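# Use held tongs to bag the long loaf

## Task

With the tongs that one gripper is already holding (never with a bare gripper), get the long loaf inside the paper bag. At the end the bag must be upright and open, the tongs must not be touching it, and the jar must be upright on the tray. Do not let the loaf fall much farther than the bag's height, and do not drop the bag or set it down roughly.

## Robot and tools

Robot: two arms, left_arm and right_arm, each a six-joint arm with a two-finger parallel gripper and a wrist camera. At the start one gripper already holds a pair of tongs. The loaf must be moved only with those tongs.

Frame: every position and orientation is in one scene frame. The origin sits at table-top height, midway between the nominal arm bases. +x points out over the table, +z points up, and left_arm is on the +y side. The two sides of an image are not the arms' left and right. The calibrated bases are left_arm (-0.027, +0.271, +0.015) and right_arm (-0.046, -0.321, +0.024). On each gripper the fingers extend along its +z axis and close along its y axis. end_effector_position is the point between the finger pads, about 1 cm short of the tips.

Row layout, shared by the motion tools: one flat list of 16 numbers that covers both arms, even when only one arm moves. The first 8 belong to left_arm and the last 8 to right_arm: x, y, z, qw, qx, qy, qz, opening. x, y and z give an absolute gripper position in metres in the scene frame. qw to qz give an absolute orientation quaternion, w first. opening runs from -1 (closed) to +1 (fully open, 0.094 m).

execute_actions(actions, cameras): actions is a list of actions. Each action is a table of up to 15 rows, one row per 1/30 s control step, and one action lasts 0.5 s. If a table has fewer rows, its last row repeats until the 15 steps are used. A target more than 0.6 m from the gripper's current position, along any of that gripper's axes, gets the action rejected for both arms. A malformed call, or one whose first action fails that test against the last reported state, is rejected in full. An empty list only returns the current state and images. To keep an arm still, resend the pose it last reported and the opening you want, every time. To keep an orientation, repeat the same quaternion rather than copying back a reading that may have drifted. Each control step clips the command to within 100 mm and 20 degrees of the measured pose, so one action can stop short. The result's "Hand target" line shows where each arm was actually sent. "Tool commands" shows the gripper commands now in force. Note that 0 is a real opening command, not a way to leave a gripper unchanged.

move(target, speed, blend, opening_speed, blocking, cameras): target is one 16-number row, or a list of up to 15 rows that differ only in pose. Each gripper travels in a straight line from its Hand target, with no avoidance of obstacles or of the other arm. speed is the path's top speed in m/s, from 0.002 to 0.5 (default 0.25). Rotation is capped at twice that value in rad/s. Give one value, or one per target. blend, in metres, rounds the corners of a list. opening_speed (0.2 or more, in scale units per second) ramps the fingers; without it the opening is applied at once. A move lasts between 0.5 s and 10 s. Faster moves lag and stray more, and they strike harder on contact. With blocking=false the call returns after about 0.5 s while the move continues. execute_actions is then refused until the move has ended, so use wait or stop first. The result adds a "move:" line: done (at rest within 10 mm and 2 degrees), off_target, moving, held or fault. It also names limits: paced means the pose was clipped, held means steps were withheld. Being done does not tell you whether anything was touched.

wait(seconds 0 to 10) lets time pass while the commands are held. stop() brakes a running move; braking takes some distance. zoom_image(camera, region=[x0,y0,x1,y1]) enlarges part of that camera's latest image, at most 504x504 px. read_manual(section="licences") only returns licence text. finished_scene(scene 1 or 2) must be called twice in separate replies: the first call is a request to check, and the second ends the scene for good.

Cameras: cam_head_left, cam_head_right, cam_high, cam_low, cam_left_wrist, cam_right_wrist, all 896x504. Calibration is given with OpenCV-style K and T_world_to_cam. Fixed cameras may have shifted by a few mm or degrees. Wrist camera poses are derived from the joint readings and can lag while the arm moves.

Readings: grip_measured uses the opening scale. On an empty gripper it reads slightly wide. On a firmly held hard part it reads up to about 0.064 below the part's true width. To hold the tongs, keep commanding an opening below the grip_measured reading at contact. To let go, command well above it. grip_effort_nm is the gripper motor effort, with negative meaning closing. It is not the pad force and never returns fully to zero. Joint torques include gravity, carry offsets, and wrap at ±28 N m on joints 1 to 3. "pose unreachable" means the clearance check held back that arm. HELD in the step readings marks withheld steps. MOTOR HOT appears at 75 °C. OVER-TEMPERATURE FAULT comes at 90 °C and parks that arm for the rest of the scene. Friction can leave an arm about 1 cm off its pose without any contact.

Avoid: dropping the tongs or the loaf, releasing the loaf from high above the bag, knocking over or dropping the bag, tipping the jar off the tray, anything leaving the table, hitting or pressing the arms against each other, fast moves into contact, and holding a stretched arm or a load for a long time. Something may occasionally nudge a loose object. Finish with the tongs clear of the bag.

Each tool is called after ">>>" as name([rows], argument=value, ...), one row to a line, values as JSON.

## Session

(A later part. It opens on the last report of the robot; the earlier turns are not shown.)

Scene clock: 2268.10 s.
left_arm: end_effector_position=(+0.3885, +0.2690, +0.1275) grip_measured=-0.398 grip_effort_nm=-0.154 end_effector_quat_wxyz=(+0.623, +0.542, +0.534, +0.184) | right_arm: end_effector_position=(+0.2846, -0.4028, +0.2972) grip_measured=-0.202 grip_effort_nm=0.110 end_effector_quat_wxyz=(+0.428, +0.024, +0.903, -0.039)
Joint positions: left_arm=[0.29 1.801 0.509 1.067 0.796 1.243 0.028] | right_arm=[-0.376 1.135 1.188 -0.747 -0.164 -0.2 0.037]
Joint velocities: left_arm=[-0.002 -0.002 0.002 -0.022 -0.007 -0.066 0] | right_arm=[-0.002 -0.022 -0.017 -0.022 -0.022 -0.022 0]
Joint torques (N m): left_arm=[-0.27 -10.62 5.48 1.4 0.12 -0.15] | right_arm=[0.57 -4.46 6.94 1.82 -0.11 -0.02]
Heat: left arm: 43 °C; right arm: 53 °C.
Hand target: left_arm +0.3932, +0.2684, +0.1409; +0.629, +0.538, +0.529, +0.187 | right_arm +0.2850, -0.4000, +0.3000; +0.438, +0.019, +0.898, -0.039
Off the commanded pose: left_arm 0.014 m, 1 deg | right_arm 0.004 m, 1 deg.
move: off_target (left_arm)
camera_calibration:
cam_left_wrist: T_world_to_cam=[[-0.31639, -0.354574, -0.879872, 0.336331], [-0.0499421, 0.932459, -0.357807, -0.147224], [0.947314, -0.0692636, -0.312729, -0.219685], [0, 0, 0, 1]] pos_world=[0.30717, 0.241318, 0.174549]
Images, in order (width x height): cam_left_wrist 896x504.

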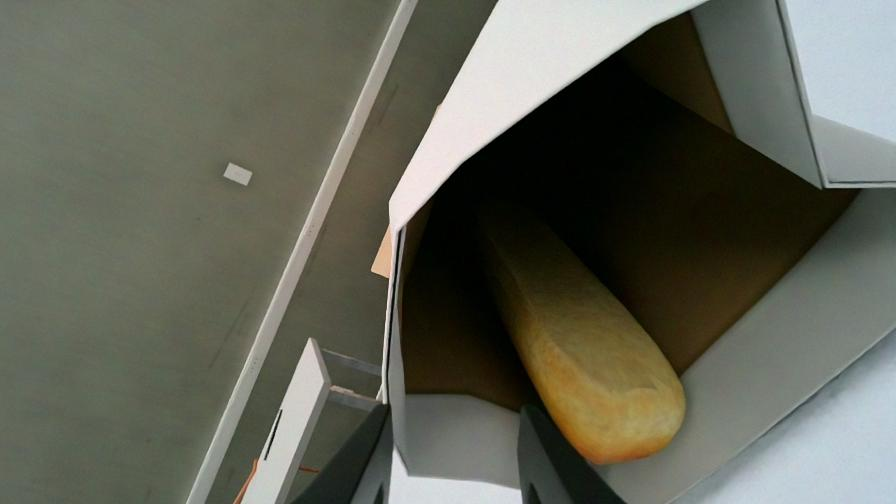

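>>> move([
  [0.3975,0.2683,0.157,0.6291,0.5384,0.5289,0.1864,-0.4,0.285,-0.40,0.30,0.4378,0.0191,0.8982,-0.0392,-0.20],
], speed=0.06, cameras=["cam_left_wrist"])

Scene clock: 2275.60 s.
left_arm: end_effector_position=(+0.3930, +0.2692, +0.1428) grip_measured=-0.398 grip_effort_nm=-0.164 end_effector_quat_wxyz=(+0.623, +0.541, +0.535, +0.183) | right_arm: end_effector_position=(+0.2846, -0.4028, +0.2972) grip_measured=-0.202 grip_effort_nm=0.105 end_effector_quat_wxyz=(+0.428, +0.024, +0.903, -0.039)
Joint positions: left_arm=[0.286 1.742 0.542 0.975 0.792 1.239 0.028] | right_arm=[-0.376 1.135 1.188 -0.747 -0.164 -0.2 0.037]
Joint velocities: left_arm=[0.022 0.002 0.002 0.022 -0.066 -0.081 0] | right_arm=[-0.002 0.017 -0.002 0.007 0.007 0.007 0]
Joint torques (N m): left_arm=[-0.51 -10.73 6 1.36 0.12 -0.1] | right_arm=[0.57 -4.46 6.95 1.82 -0.11 -0.02]
Heat: left arm: 45 °C; right arm: 53 °C.
Hand target: left_arm +0.3969, +0.2682, +0.1572; +0.629, +0.538, +0.528, +0.187 | right_arm +0.2850, -0.4000, +0.3000; +0.438, +0.019, +0.898, -0.039
Off the commanded pose: left_arm 0.015 m, 1 deg | right_arm 0.004 m, 1 deg.
move: off_target (left_arm)
camera_calibration:
cam_left_wrist: T_world_to_cam=[[-0.318383, -0.356939, -0.878195, 0.352454], [-0.0512859, 0.931532, -0.360025, -0.140585], [0.946574, -0.0695868, -0.31489, -0.218371], [0, 0, 0, 1]] pos_world=[0.311709, 0.241569, 0.190146]
Images, in order (width x height): cam_left_wrist 896x504.

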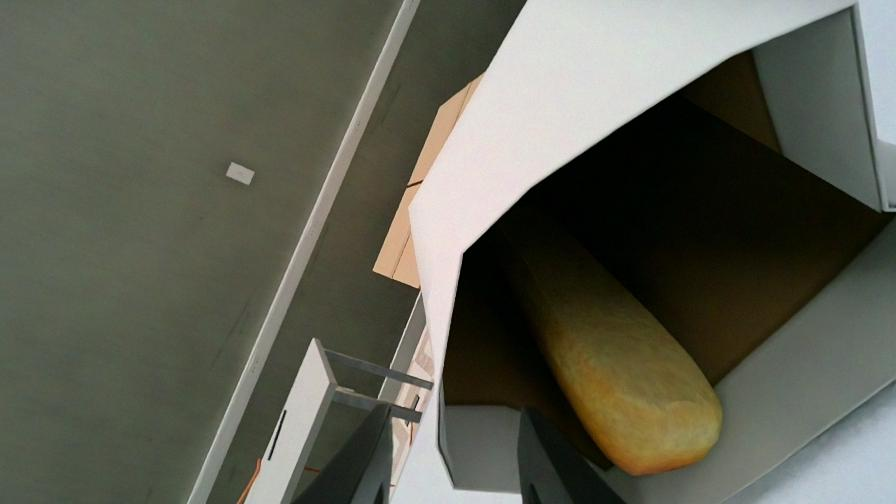

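>>> move([
  [0.4235,0.2545,0.152,0.6291,0.5384,0.5289,0.1864,-0.4,0.285,-0.40,0.30,0.4378,0.0191,0.8982,-0.0392,-0.20],
], speed=0.05, cameras=["cam_left_wrist","cam_low"])

Scene clock: 2287.13 s.
left_arm: end_effector_position=(+0.4173, +0.2548, +0.1537) grip_measured=-0.398 grip_effort_nm=-0.159 end_effector_quat_wxyz=(+0.628, +0.543, +0.523, +0.193) | right_arm: end_effector_position=(+0.2846, -0.4028, +0.2972) grip_measured=-0.202 grip_effort_nm=0.105 end_effector_quat_wxyz=(+0.428, +0.024, +0.903, -0.039)
Joint positions: left_arm=[0.216 1.78 0.623 0.973 0.726 1.226 0.028] | right_arm=[-0.376 1.135 1.188 -0.747 -0.164 -0.2 0.037]
Joint velocities: left_arm=[-0.022 -0.012 0.012 0.022 0.022 0.037 0] | right_arm=[-0.002 0.002 -0.012 -0.007 0.007 0.037 0.001]
Joint torques (N m): left_arm=[-0.4 -6.69 6.11 1.6 0.05 -0.15] | right_arm=[0.57 -4.46 6.95 1.82 -0.11 -0.02]
Heat: left arm: 46 °C; right arm: 53 °C.
Hand target: left_arm +0.4234, +0.2547, +0.1521; +0.629, +0.539, +0.529, +0.187 | right_arm +0.2850, -0.4000, +0.3000; +0.438, +0.019, +0.898, -0.039
Off the commanded pose: left_arm 0.006 m, 1 deg | right_arm 0.004 m, 1 deg.
move: done
camera_calibration:
cam_left_wrist: T_world_to_cam=[[-0.292971, -0.34529, -0.891596, 0.353102], [-0.0380434, 0.935985, -0.349979, -0.130248], [0.955364, -0.0686143, -0.287352, -0.247133], [0, 0, 0, 1]] pos_world=[0.334596, 0.226876, 0.198226]
Images, in order (width x height): cam_low 896x504, cam_left_wrist 896x504.

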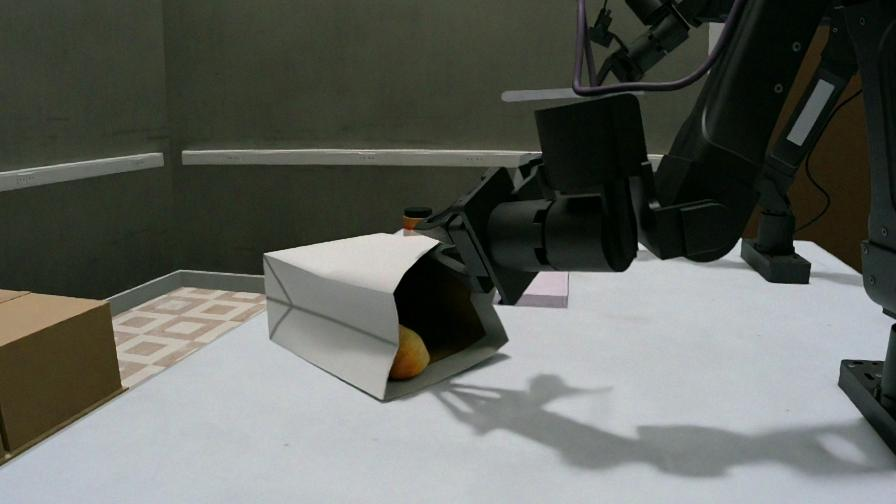

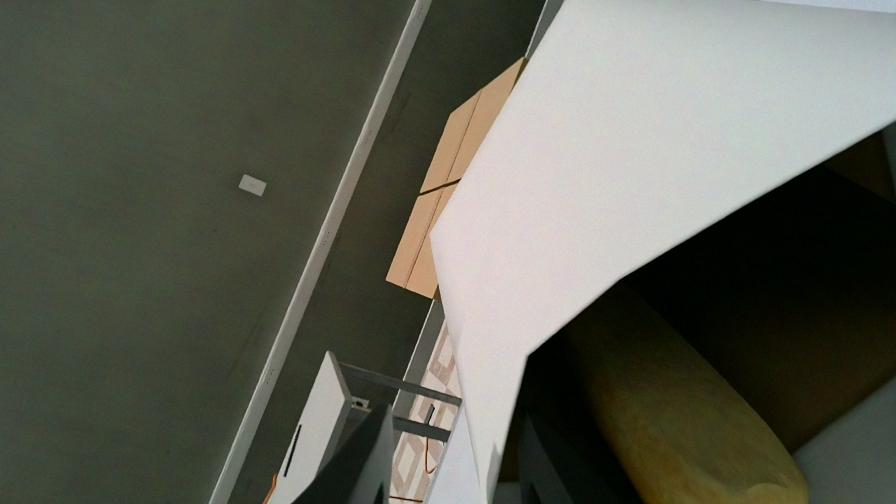

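>>> zoom_image(camera="cam_left_wrist", region=[340, 300, 620, 504])

>>> zoom_image(camera="cam_low", region=[340, 150, 560, 350])

Scaled by 1.800.

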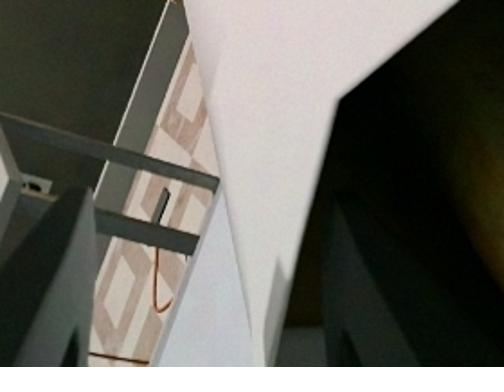

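Scaled by 2.291.

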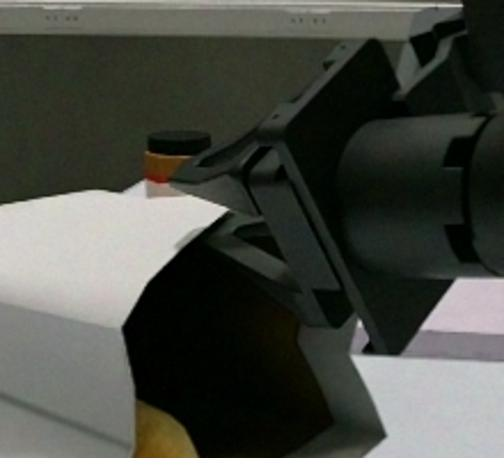

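>>> move([
  [0.4416,0.2415,0.136,0.6291,0.5384,0.5289,0.1864,-0.4,0.285,-0.40,0.30,0.4378,0.0191,0.8982,-0.0392,-0.20],
], speed=0.05, cameras=["cam_left_wrist","cam_low"])

Scene clock: 2314.13 s.
left_arm: end_effector_position=(+0.4350, +0.2422, +0.1362) grip_measured=-0.398 grip_effort_nm=-0.164 end_effector_quat_wxyz=(+0.625, +0.543, +0.527, +0.190) | right_arm: end_effector_position=(+0.2846, -0.4028, +0.2972) grip_measured=-0.202 grip_effort_nm=0.115 end_effector_quat_wxyz=(+0.428, +0.024, +0.903, -0.039)
Joint positions: left_arm=[0.164 1.885 0.67 1.027 0.674 1.212 0.028] | right_arm=[-0.376 1.135 1.188 -0.747 -0.164 -0.2 0.037]
Joint velocities: left_arm=[0.017 -0.007 -0.002 0.007 -0.037 -0.007 0] | right_arm=[0.012 0.007 0.007 -0.022 -0.066 0.022 0]
Joint torques (N m): left_arm=[-0.38 -7.56 6.08 1.72 0.06 -0.15] | right_arm=[0.58 -4.46 6.95 1.82 -0.11 -0.02]
Heat: left arm: 44 °C; right arm: 53 °C.
Hand target: left_arm +0.4415, +0.2417, +0.1360; +0.629, +0.539, +0.529, +0.186 | right_arm +0.2850, -0.4000, +0.3000; +0.438, +0.019, +0.898, -0.039
Off the commanded pose: left_arm 0.007 m, 1 deg | right_arm 0.004 m, 1 deg.
move: done
camera_calibration:
cam_left_wrist: T_world_to_cam=[[-0.303281, -0.347961, -0.887099, 0.342868], [-0.0423683, 0.934949, -0.352245, -0.121467], [0.951959, -0.069244, -0.298294, -0.266797], [0, 0, 0, 1]] pos_world=[0.352819, 0.214396, 0.181788]
Images, in order (width x height): cam_low 896x504, cam_left_wrist 896x504.

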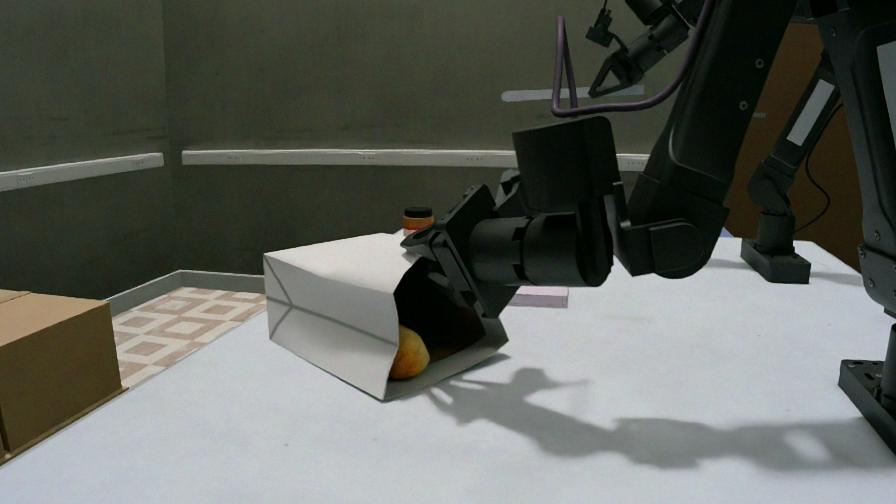

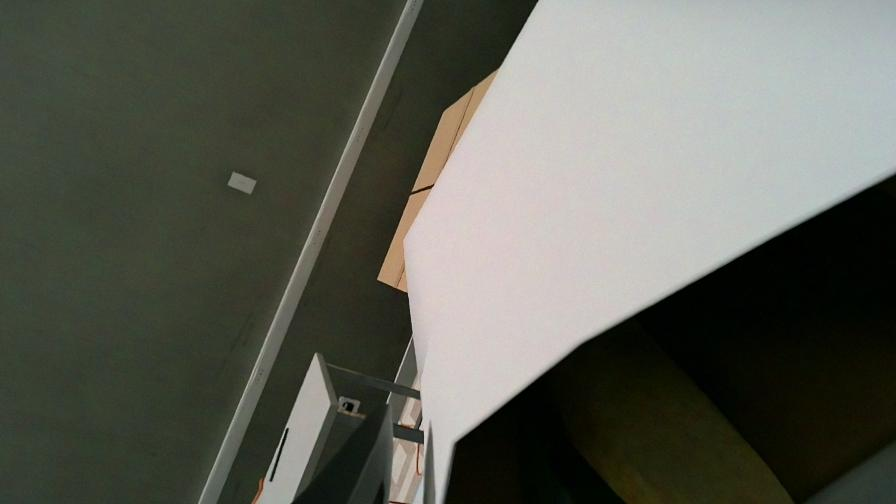

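>>> move([
  [0.4416,0.2415,0.136,0.6291,0.5384,0.5289,0.1864,-1,0.285,-0.40,0.30,0.4378,0.0191,0.8982,-0.0392,-0.20],
], speed=0.05, opening_speed=0.4, cameras=["cam_left_wrist","cam_low"])

Scene clock: 2326.93 s.
left_arm: end_effector_position=(+0.4352, +0.2424, +0.1366) grip_measured=-0.985 grip_effort_nm=-0.842 end_effector_quat_wxyz=(+0.626, +0.542, +0.527, +0.191) | right_arm: end_effector_position=(+0.2846, -0.4028, +0.2972) grip_measured=-0.202 grip_effort_nm=0.095 end_effector_quat_wxyz=(+0.428, +0.024, +0.903, -0.039)
Joint positions: left_arm=[0.164 1.885 0.67 1.029 0.673 1.212 0.001] | right_arm=[-0.376 1.135 1.188 -0.747 -0.164 -0.2 0.037]
Joint velocities: left_arm=[-0.007 0.007 -0.002 0.007 0.037 -0.037 -0.001] | right_arm=[-0.002 0.002 -0.007 -0.007 0.037 0.022 0]
Joint torques (N m): left_arm=[-0.46 -7.49 6.12 1.74 0.11 -0.11] | right_arm=[0.58 -4.45 6.95 1.82 -0.11 -0.02]
Heat: left arm: 43 °C; right arm: 53 °C.
Hand target: left_arm +0.4414, +0.2416, +0.1360; +0.629, +0.539, +0.529, +0.186 | right_arm +0.2850, -0.4000, +0.3000; +0.438, +0.019, +0.898, -0.039
Off the commanded pose: left_arm 0.007 m, 1 deg | right_arm 0.004 m, 1 deg.
move: done
camera_calibration:
cam_left_wrist: T_world_to_cam=[[-0.301422, -0.348487, -0.887525, 0.342714], [-0.0433585, 0.934864, -0.352349, -0.121101], [0.952504, -0.067724, -0.296899, -0.267659], [0, 0, 0, 1]] pos_world=[0.352997, 0.214518, 0.18203]
Images, in order (width x height): cam_low 896x504, cam_left_wrist 896x504.

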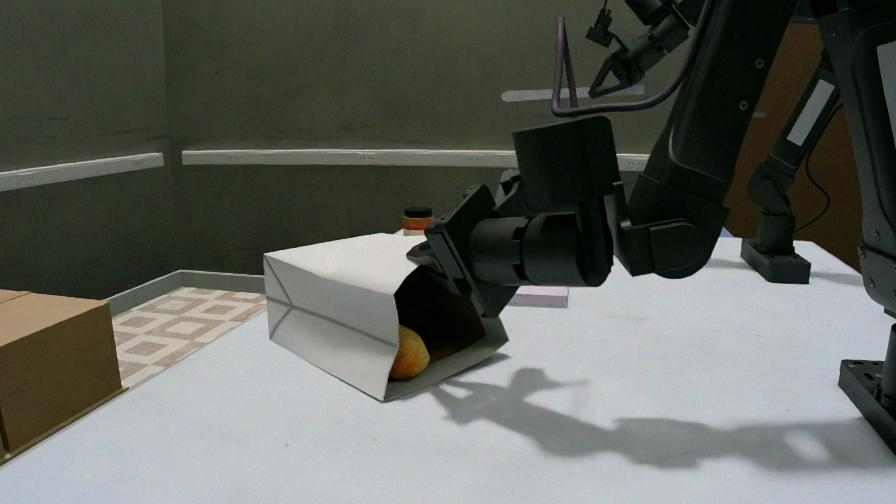

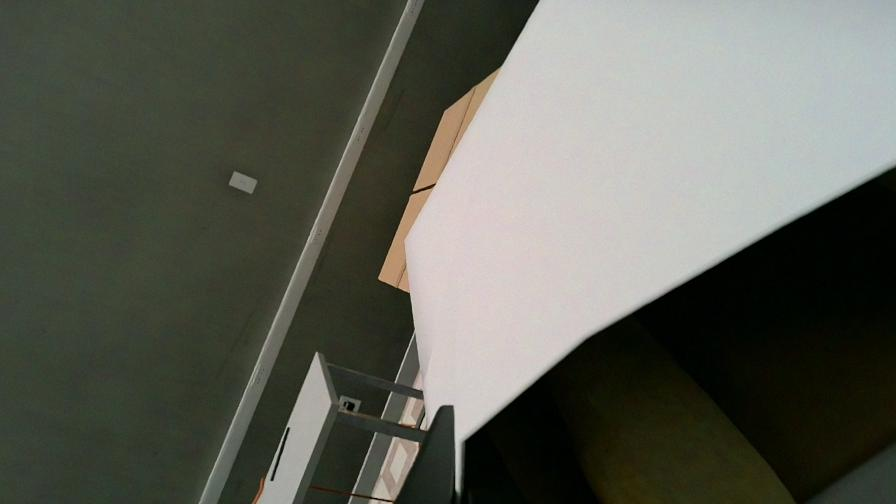

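>>> move([
  [0.4416,0.2415,0.195,0.5292,0.5948,0.5845,0.1567,-1,0.285,-0.40,0.30,0.4378,0.0191,0.8982,-0.0392,-0.20],
], speed=0.05, cameras=["cam_left_wrist","cam_low","cam_high"])

Scene clock: 2353.23 s.
left_arm: end_effector_position=(+0.4379, +0.2431, +0.1713) grip_measured=-0.985 grip_effort_nm=-0.842 end_effector_quat_wxyz=(+0.520, +0.592, +0.600, +0.140) | right_arm: end_effector_position=(+0.2846, -0.4028, +0.2972) grip_measured=-0.202 grip_effort_nm=0.095 end_effector_quat_wxyz=(+0.428, +0.024, +0.903, -0.039)
Joint positions: left_arm=[0.14 1.655 0.946 0.176 0.597 1.364 0.001] | right_arm=[-0.376 1.135 1.188 -0.747 -0.164 -0.2 0.037]
Joint velocities: left_arm=[-0.007 -0.017 -0.002 0.007 -0.022 -0.037 0] | right_arm=[-0.012 0.022 0.002 -0.066 0.007 0.037 0]
Joint torques (N m): left_arm=[-0.5 -12.63 7.95 1.38 0.18 0.07] | right_arm=[0.58 -4.46 6.95 1.82 -0.11 -0.02]
Heat: left arm: 44 °C; right arm: 53 °C.
Hand target: left_arm +0.4402, +0.2412, +0.1958; +0.531, +0.593, +0.585, +0.156 | right_arm +0.2850, -0.4000, +0.3000; +0.438, +0.019, +0.898, -0.039
Off the commanded pose: left_arm 0.024 m, 3 deg | right_arm 0.004 m, 1 deg.
move: off_target (left_arm)
camera_calibration:
cam_left_wrist: T_world_to_cam=[[-0.535385, -0.267747, -0.801046, 0.442592], [-0.129185, 0.963223, -0.235612, -0.0986152], [0.83467, -0.0226602, -0.550284, -0.175847], [0, 0, 0, 1]] pos_world=[0.370991, 0.209506, 0.234536]
Images, in order (width x height): cam_high 896x504, cam_low 896x504, cam_left_wrist 896x504.

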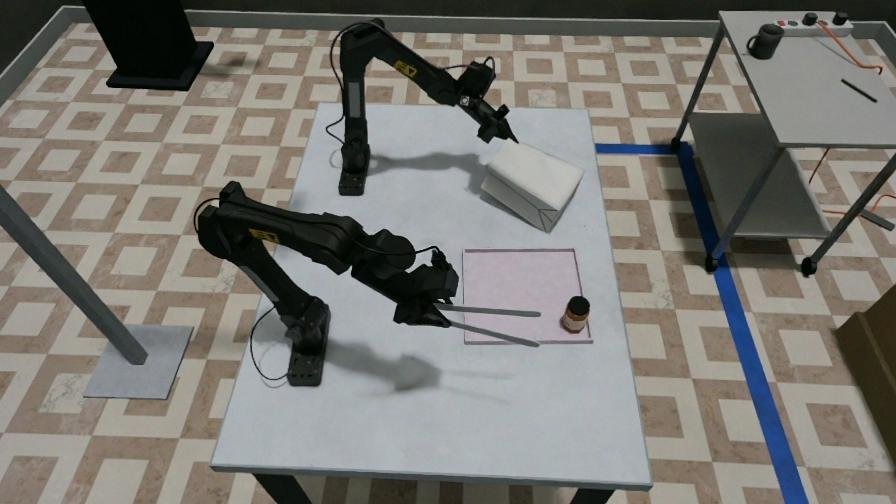

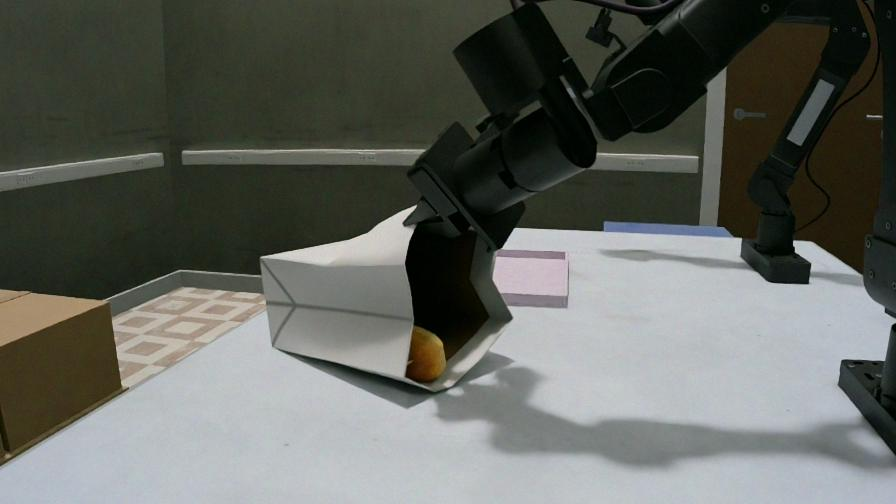

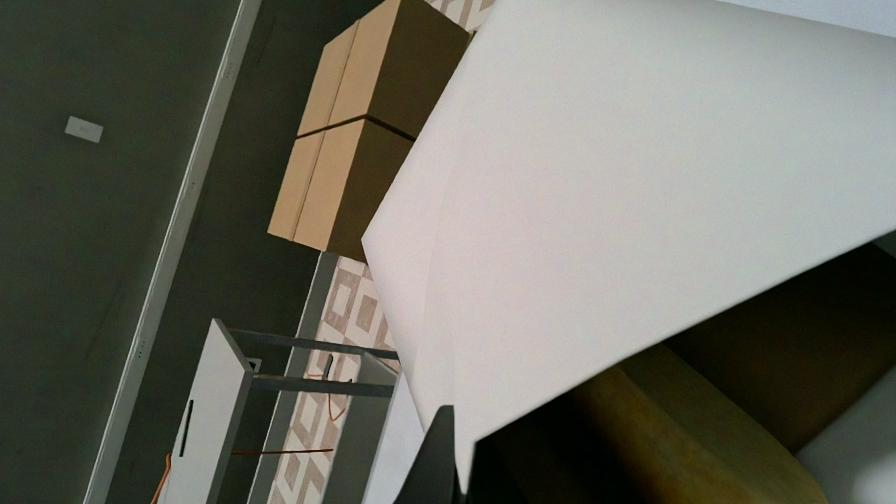

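>>> move([
  [0.444,0.239,0.24,0.4203,0.6411,0.6300,0.1245,-1,0.285,-0.40,0.30,0.4378,0.0191,0.8982,-0.0392,-0.20],
], speed=0.05, cameras=["cam_left_wrist","cam_low","cam_head_right"])

Scene clock: 2364.70 s.
left_arm: end_effector_position=(+0.4376, +0.2420, +0.2350) grip_measured=-0.985 grip_effort_nm=-0.838 end_effector_quat_wxyz=(+0.418, +0.636, +0.636, +0.125) | right_arm: end_effector_position=(+0.2846, -0.4028, +0.2972) grip_measured=-0.202 grip_effort_nm=0.095 end_effector_quat_wxyz=(+0.428, +0.024, +0.903, -0.039)
Joint positions: left_arm=[0.091 1.647 1.398 -0.514 0.459 1.477 0.001] | right_arm=[-0.376 1.135 1.188 -0.747 -0.164 -0.2 0.037]
Joint velocities: left_arm=[0.002 -0.017 0.002 -0.051 -0.022 0.022 0.001] | right_arm=[0.007 -0.002 -0.012 -0.066 -0.022 -0.022 0]
Joint torques (N m): left_arm=[-0.55 -7.91 8.7 1.31 0.32 0.1] | right_arm=[0.58 -4.45 6.95 1.82 -0.11 -0.02]
Heat: left arm: 45 °C; right arm: 53 °C.
Hand target: left_arm +0.4428, +0.2389, +0.2403; +0.421, +0.640, +0.631, +0.124 | right_arm +0.2850, -0.4000, +0.3000; +0.438, +0.019, +0.898, -0.039
Off the commanded pose: left_arm 0.009 m, 1 deg | right_arm 0.004 m, 1 deg.
move: done
camera_calibration:
cam_left_wrist: T_world_to_cam=[[-0.680509, -0.164131, -0.71412, 0.511163], [-0.161312, 0.984237, -0.0724934, -0.112005], [0.714762, 0.065864, -0.696259, -0.075216], [0, 0, 0, 1]] pos_world=[0.383545, 0.199091, 0.304543]
Images, in order (width x height): cam_head_right 896x504, cam_low 896x504, cam_left_wrist 896x504.

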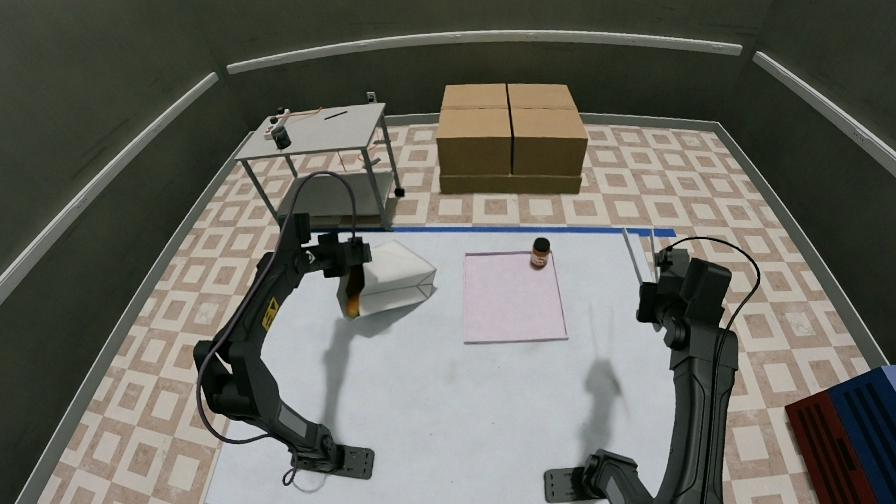

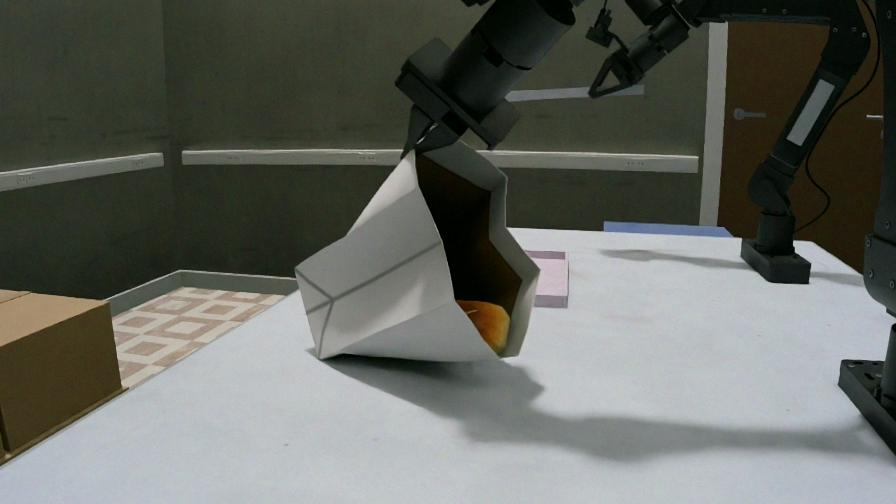

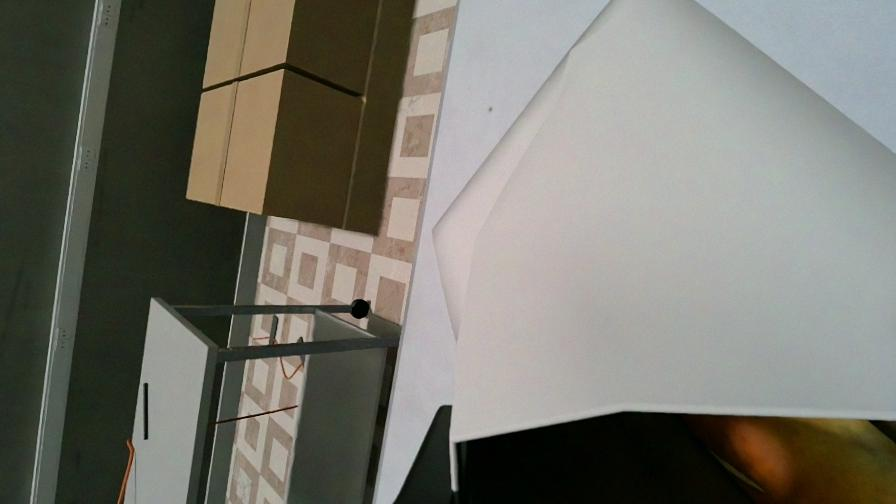

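>>> move([
  [0.454,0.232,0.262,0.3043,0.6764,0.6647,0.0901,-1,0.285,-0.40,0.30,0.4378,0.0191,0.8982,-0.0392,-0.20],
], speed=0.05, cameras=["cam_left_wrist","cam_low","cam_high"])

Scene clock: 2376.90 s.
left_arm: end_effector_position=(+0.4484, +0.2360, +0.2606) grip_measured=-0.985 grip_effort_nm=-0.842 end_effector_quat_wxyz=(+0.302, +0.671, +0.671, +0.092) | right_arm: end_effector_position=(+0.2846, -0.4028, +0.2972) grip_measured=-0.202 grip_effort_nm=0.095 end_effector_quat_wxyz=(+0.428, +0.024, +0.903, -0.039)
Joint positions: left_arm=[0.023 1.891 1.968 -1.072 0.306 1.517 0.001] | right_arm=[-0.376 1.135 1.188 -0.747 -0.164 -0.2 0.037]
Joint velocities: left_arm=[-0.017 0.022 0.012 -0.022 0.007 0.007 0.001] | right_arm=[0.012 0.007 -0.002 0.007 0.037 0.051 0]
Joint torques (N m): left_arm=[-0.38 -9.62 8.24 1.05 0.26 0.07] | right_arm=[0.58 -4.46 6.95 1.82 -0.11 -0.02]
Heat: left arm: 46 °C; right arm: 53 °C.
Hand target: left_arm +0.4533, +0.2323, +0.2619; +0.305, +0.675, +0.666, +0.089 | right_arm +0.2850, -0.4000, +0.3000; +0.438, +0.019, +0.898, -0.039
Off the commanded pose: left_arm 0.007 m, 1 deg | right_arm 0.004 m, 1 deg.
move: done
camera_calibration:
cam_left_wrist: T_world_to_cam=[[-0.825455, -0.0839987, -0.558183, 0.541248], [-0.160135, 0.983086, 0.0888711, -0.144832], [0.541277, 0.162744, -0.824945, 0.0237725], [0, 0, 0, 1]] pos_world=[0.410716, 0.183978, 0.334598]
Images, in order (width x height): cam_high 896x504, cam_low 896x504, cam_left_wrist 896x504.

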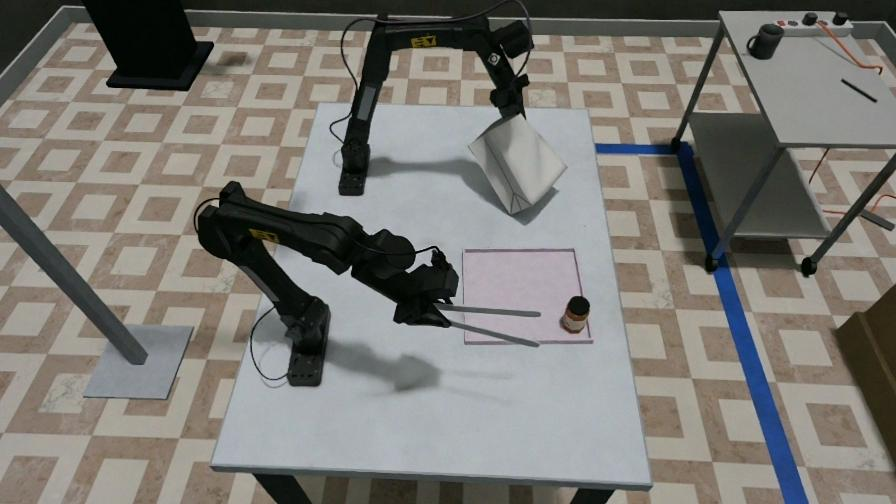

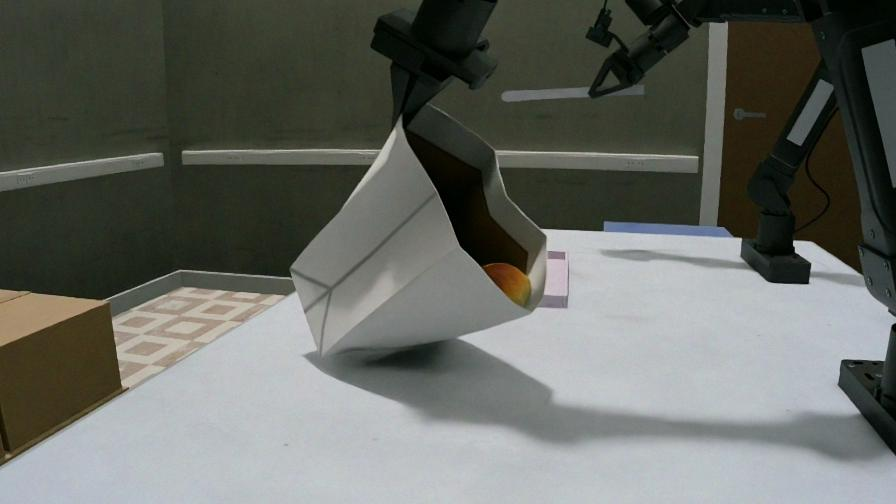

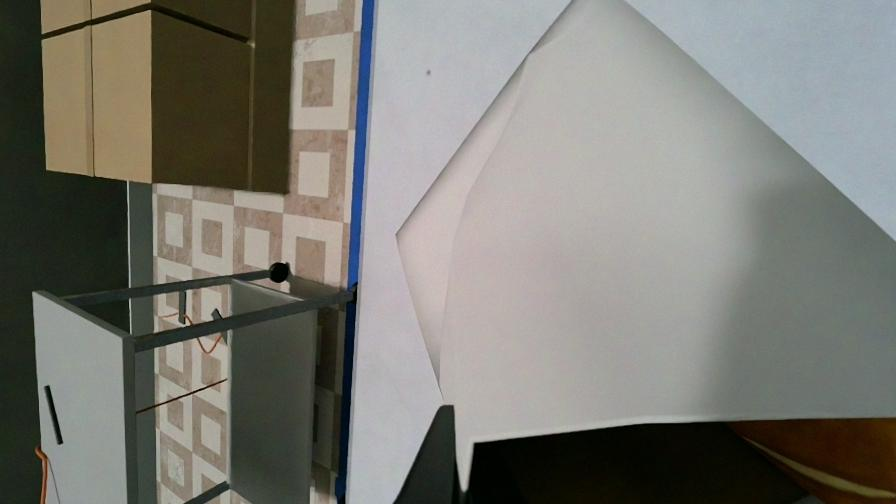

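>>> move([
  [0.467,0.226,0.27,0.1829,0.7001,0.6880,0.0542,-1,0.285,-0.40,0.30,0.4378,0.0191,0.8982,-0.0392,-0.20],
], speed=0.05, cameras=["cam_left_wrist","cam_low","cam_high"])

Scene clock: 2394.73 s.
left_arm: end_effector_position=(+0.4630, +0.2296, +0.2756) grip_measured=-0.985 grip_effort_nm=-0.842 end_effector_quat_wxyz=(+0.220, +0.692, +0.682, +0.091) | right_arm: end_effector_position=(+0.2846, -0.4028, +0.2972) grip_measured=-0.202 grip_effort_nm=0.100 end_effector_quat_wxyz=(+0.428, +0.024, +0.903, -0.039)
Joint positions: left_arm=[-0.04 2.265 2.716 -1.57 0.17 1.52 0.001] | right_arm=[-0.376 1.135 1.188 -0.747 -0.164 -0.2 0.037]
Joint velocities: left_arm=[0.002 0.007 0.012 0.022 0.007 -0.037 0] | right_arm=[0.007 0.002 0.017 -0.022 0.051 0.037 0]
Joint torques (N m): left_arm=[-0.59 -11.03 6.78 0.92 0.12 -0.06] | right_arm=[0.58 -4.46 6.95 1.82 -0.11 -0.02]
Heat: left arm: 47 °C; right arm: 53 °C.
Hand target: left_arm +0.4658, +0.2263, +0.2692; +0.218, +0.691, +0.685, +0.083 | right_arm +0.2850, -0.4000, +0.3000; +0.438, +0.019, +0.898, -0.039
Off the commanded pose: left_arm 0.008 m, 6 deg | right_arm 0.004 m, 1 deg.
joint sent to its limit (left arm) — joint 4 (wrist pitch), lower limit. The joint targets are off in orientation, not in position.
move: off_target (left_arm)
camera_calibration:
cam_left_wrist: T_world_to_cam=[[-0.887847, -0.0250563, -0.459456, 0.549325], [-0.14301, 0.964092, 0.223774, -0.178286], [0.437351, 0.264384, -0.859549, 0.0635646], [0, 0, 0, 1]] pos_world=[0.43442, 0.168842, 0.346924]
Images, in order (width x height): cam_high 896x504, cam_low 896x504, cam_left_wrist 896x504.

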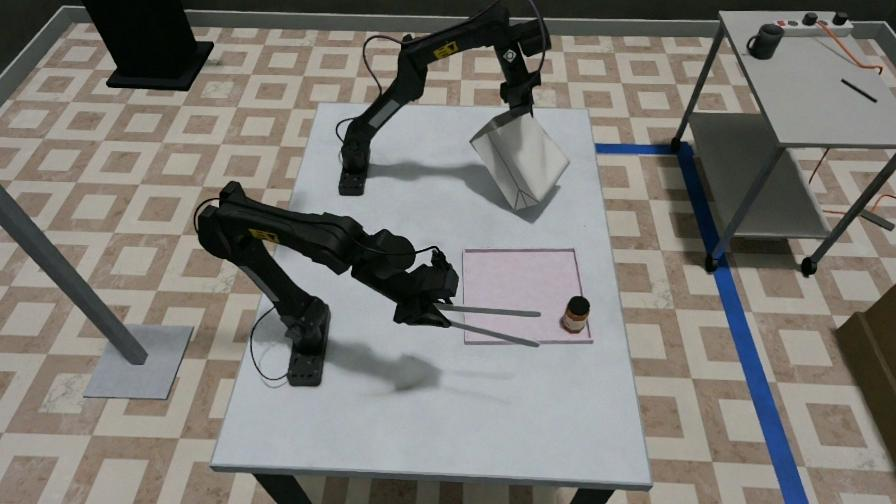

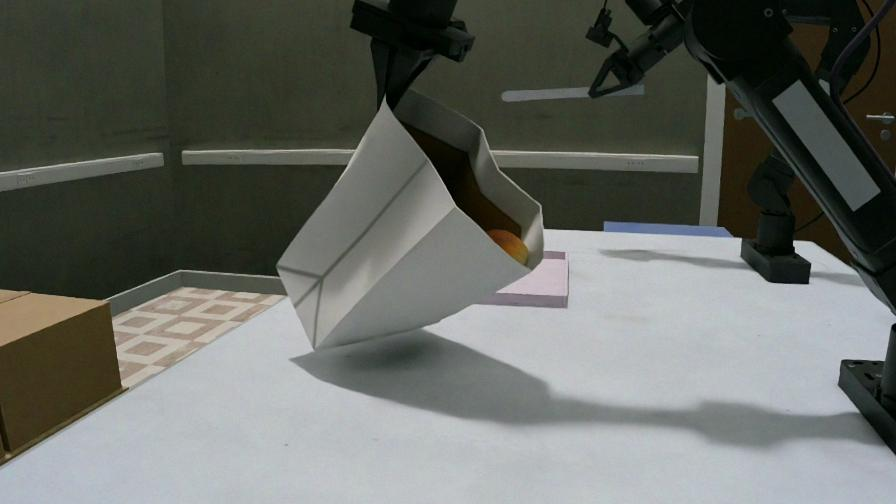

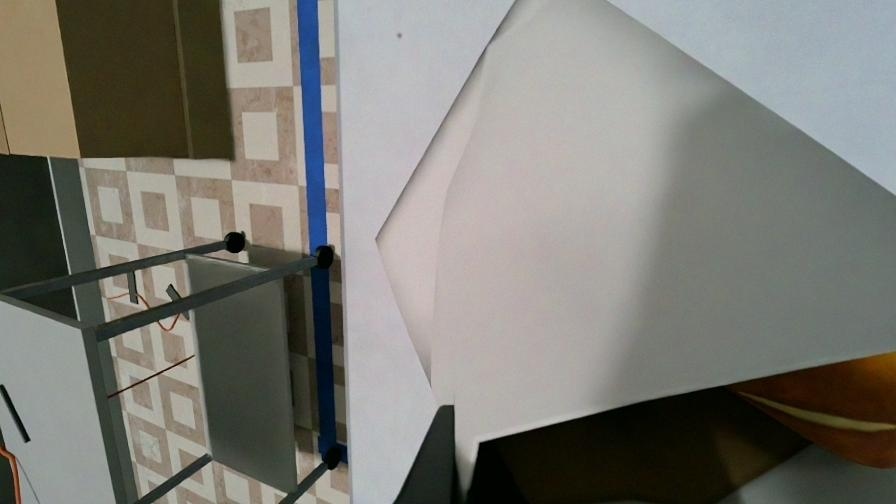

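>>> move([
  [0.402,0.24,0.235,0.1169,0.7080,0.6957,0.0346,-1,0.285,-0.40,0.30,0.4378,0.0191,0.8982,-0.0392,-0.20],
], speed=0.05, cameras=["cam_left_wrist","cam_low","cam_high","cam_head_right"])

Scene clock: 2416.97 s.
left_arm: end_effector_position=(+0.4131, +0.2413, +0.2185) grip_measured=-0.985 grip_effort_nm=-0.842 end_effector_quat_wxyz=(+0.109, +0.702, +0.703, +0.026) | right_arm: end_effector_position=(+0.2846, -0.4028, +0.2972) grip_measured=-0.202 grip_effort_nm=0.105 end_effector_quat_wxyz=(+0.428, +0.024, +0.903, -0.039)
Joint positions: left_arm=[-0.04 2.147 2.343 -1.571 0.111 1.533 0.001] | right_arm=[-0.376 1.135 1.188 -0.747 -0.164 -0.2 0.037]
Joint velocities: left_arm=[0.002 0.017 0.002 0.095 -0.051 -0.007 -0.001] | right_arm=[-0.012 -0.017 -0.002 0.022 0.051 -0.022 -0.001]
Joint torques (N m): left_arm=[-0.46 -18.18 3.92 0.52 0.09 0.13] | right_arm=[0.57 -4.46 6.95 1.82 -0.11 -0.02]
Heat: left arm: 50 °C; right arm: 53 °C.
Hand target: left_arm +0.4031, +0.2392, +0.2345; +0.117, +0.707, +0.697, +0.034 | right_arm +0.2850, -0.4000, +0.3000; +0.438, +0.019, +0.898, -0.039
Off the commanded pose: left_arm 0.020 m, 2 deg | right_arm 0.004 m, 1 deg.
joint sent to its limit (left arm) — joint 4 (wrist pitch), lower limit. The joint targets still meet the commanded pose.
move: off_target (left_arm)
camera_calibration:
cam_left_wrist: T_world_to_cam=[[-0.974604, -0.00834379, -0.223779, 0.459379], [-0.0806554, 0.945317, 0.316024, -0.225246], [0.208905, 0.326047, -0.921983, 0.126312], [0, 0, 0, 1]] pos_world=[0.403158, 0.175578, 0.29044]
Images, in order (width x height): cam_head_right 896x504, cam_high 896x504, cam_low 896x504, cam_left_wrist 896x504.

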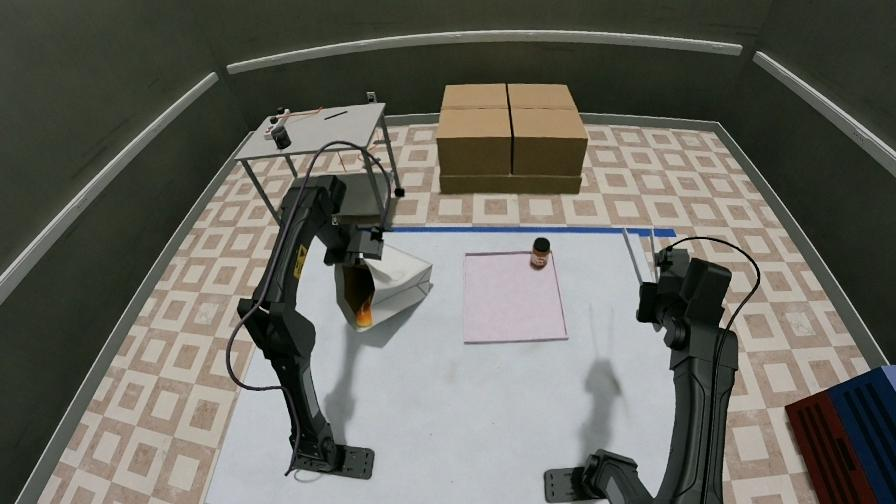

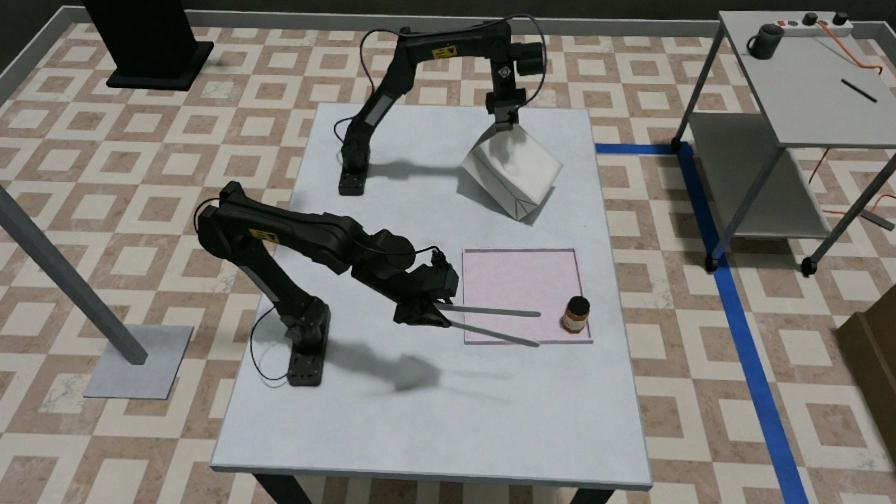

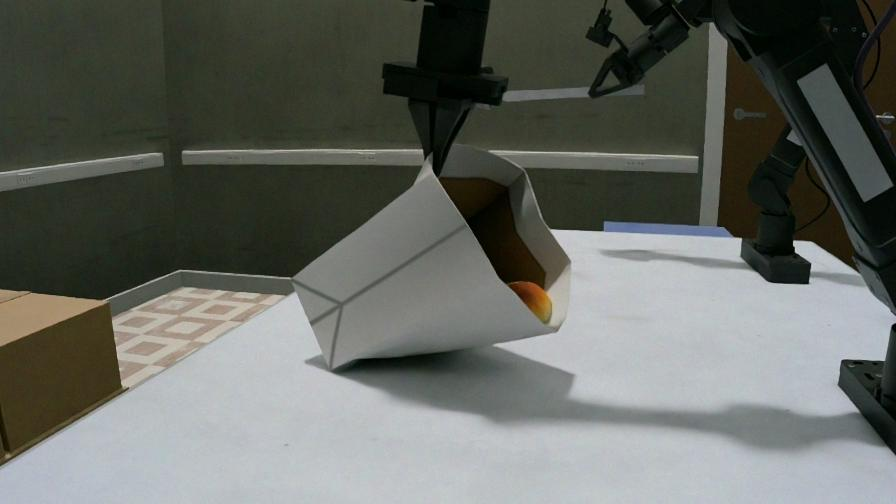

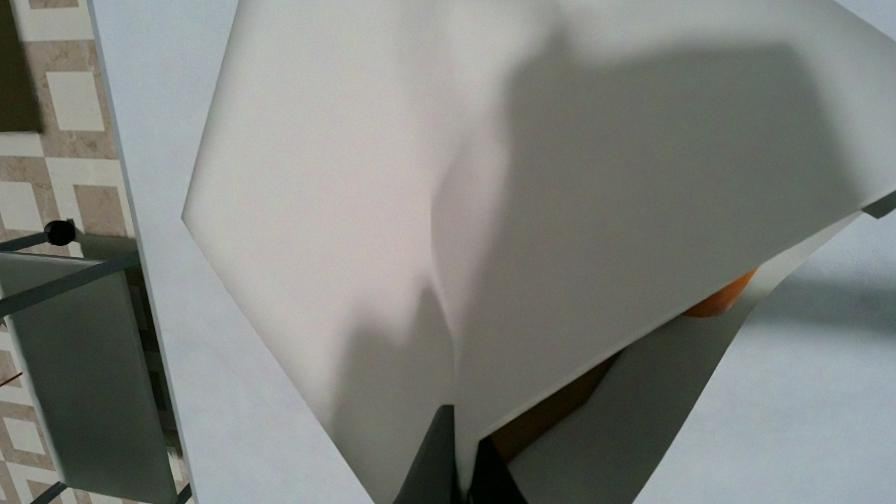

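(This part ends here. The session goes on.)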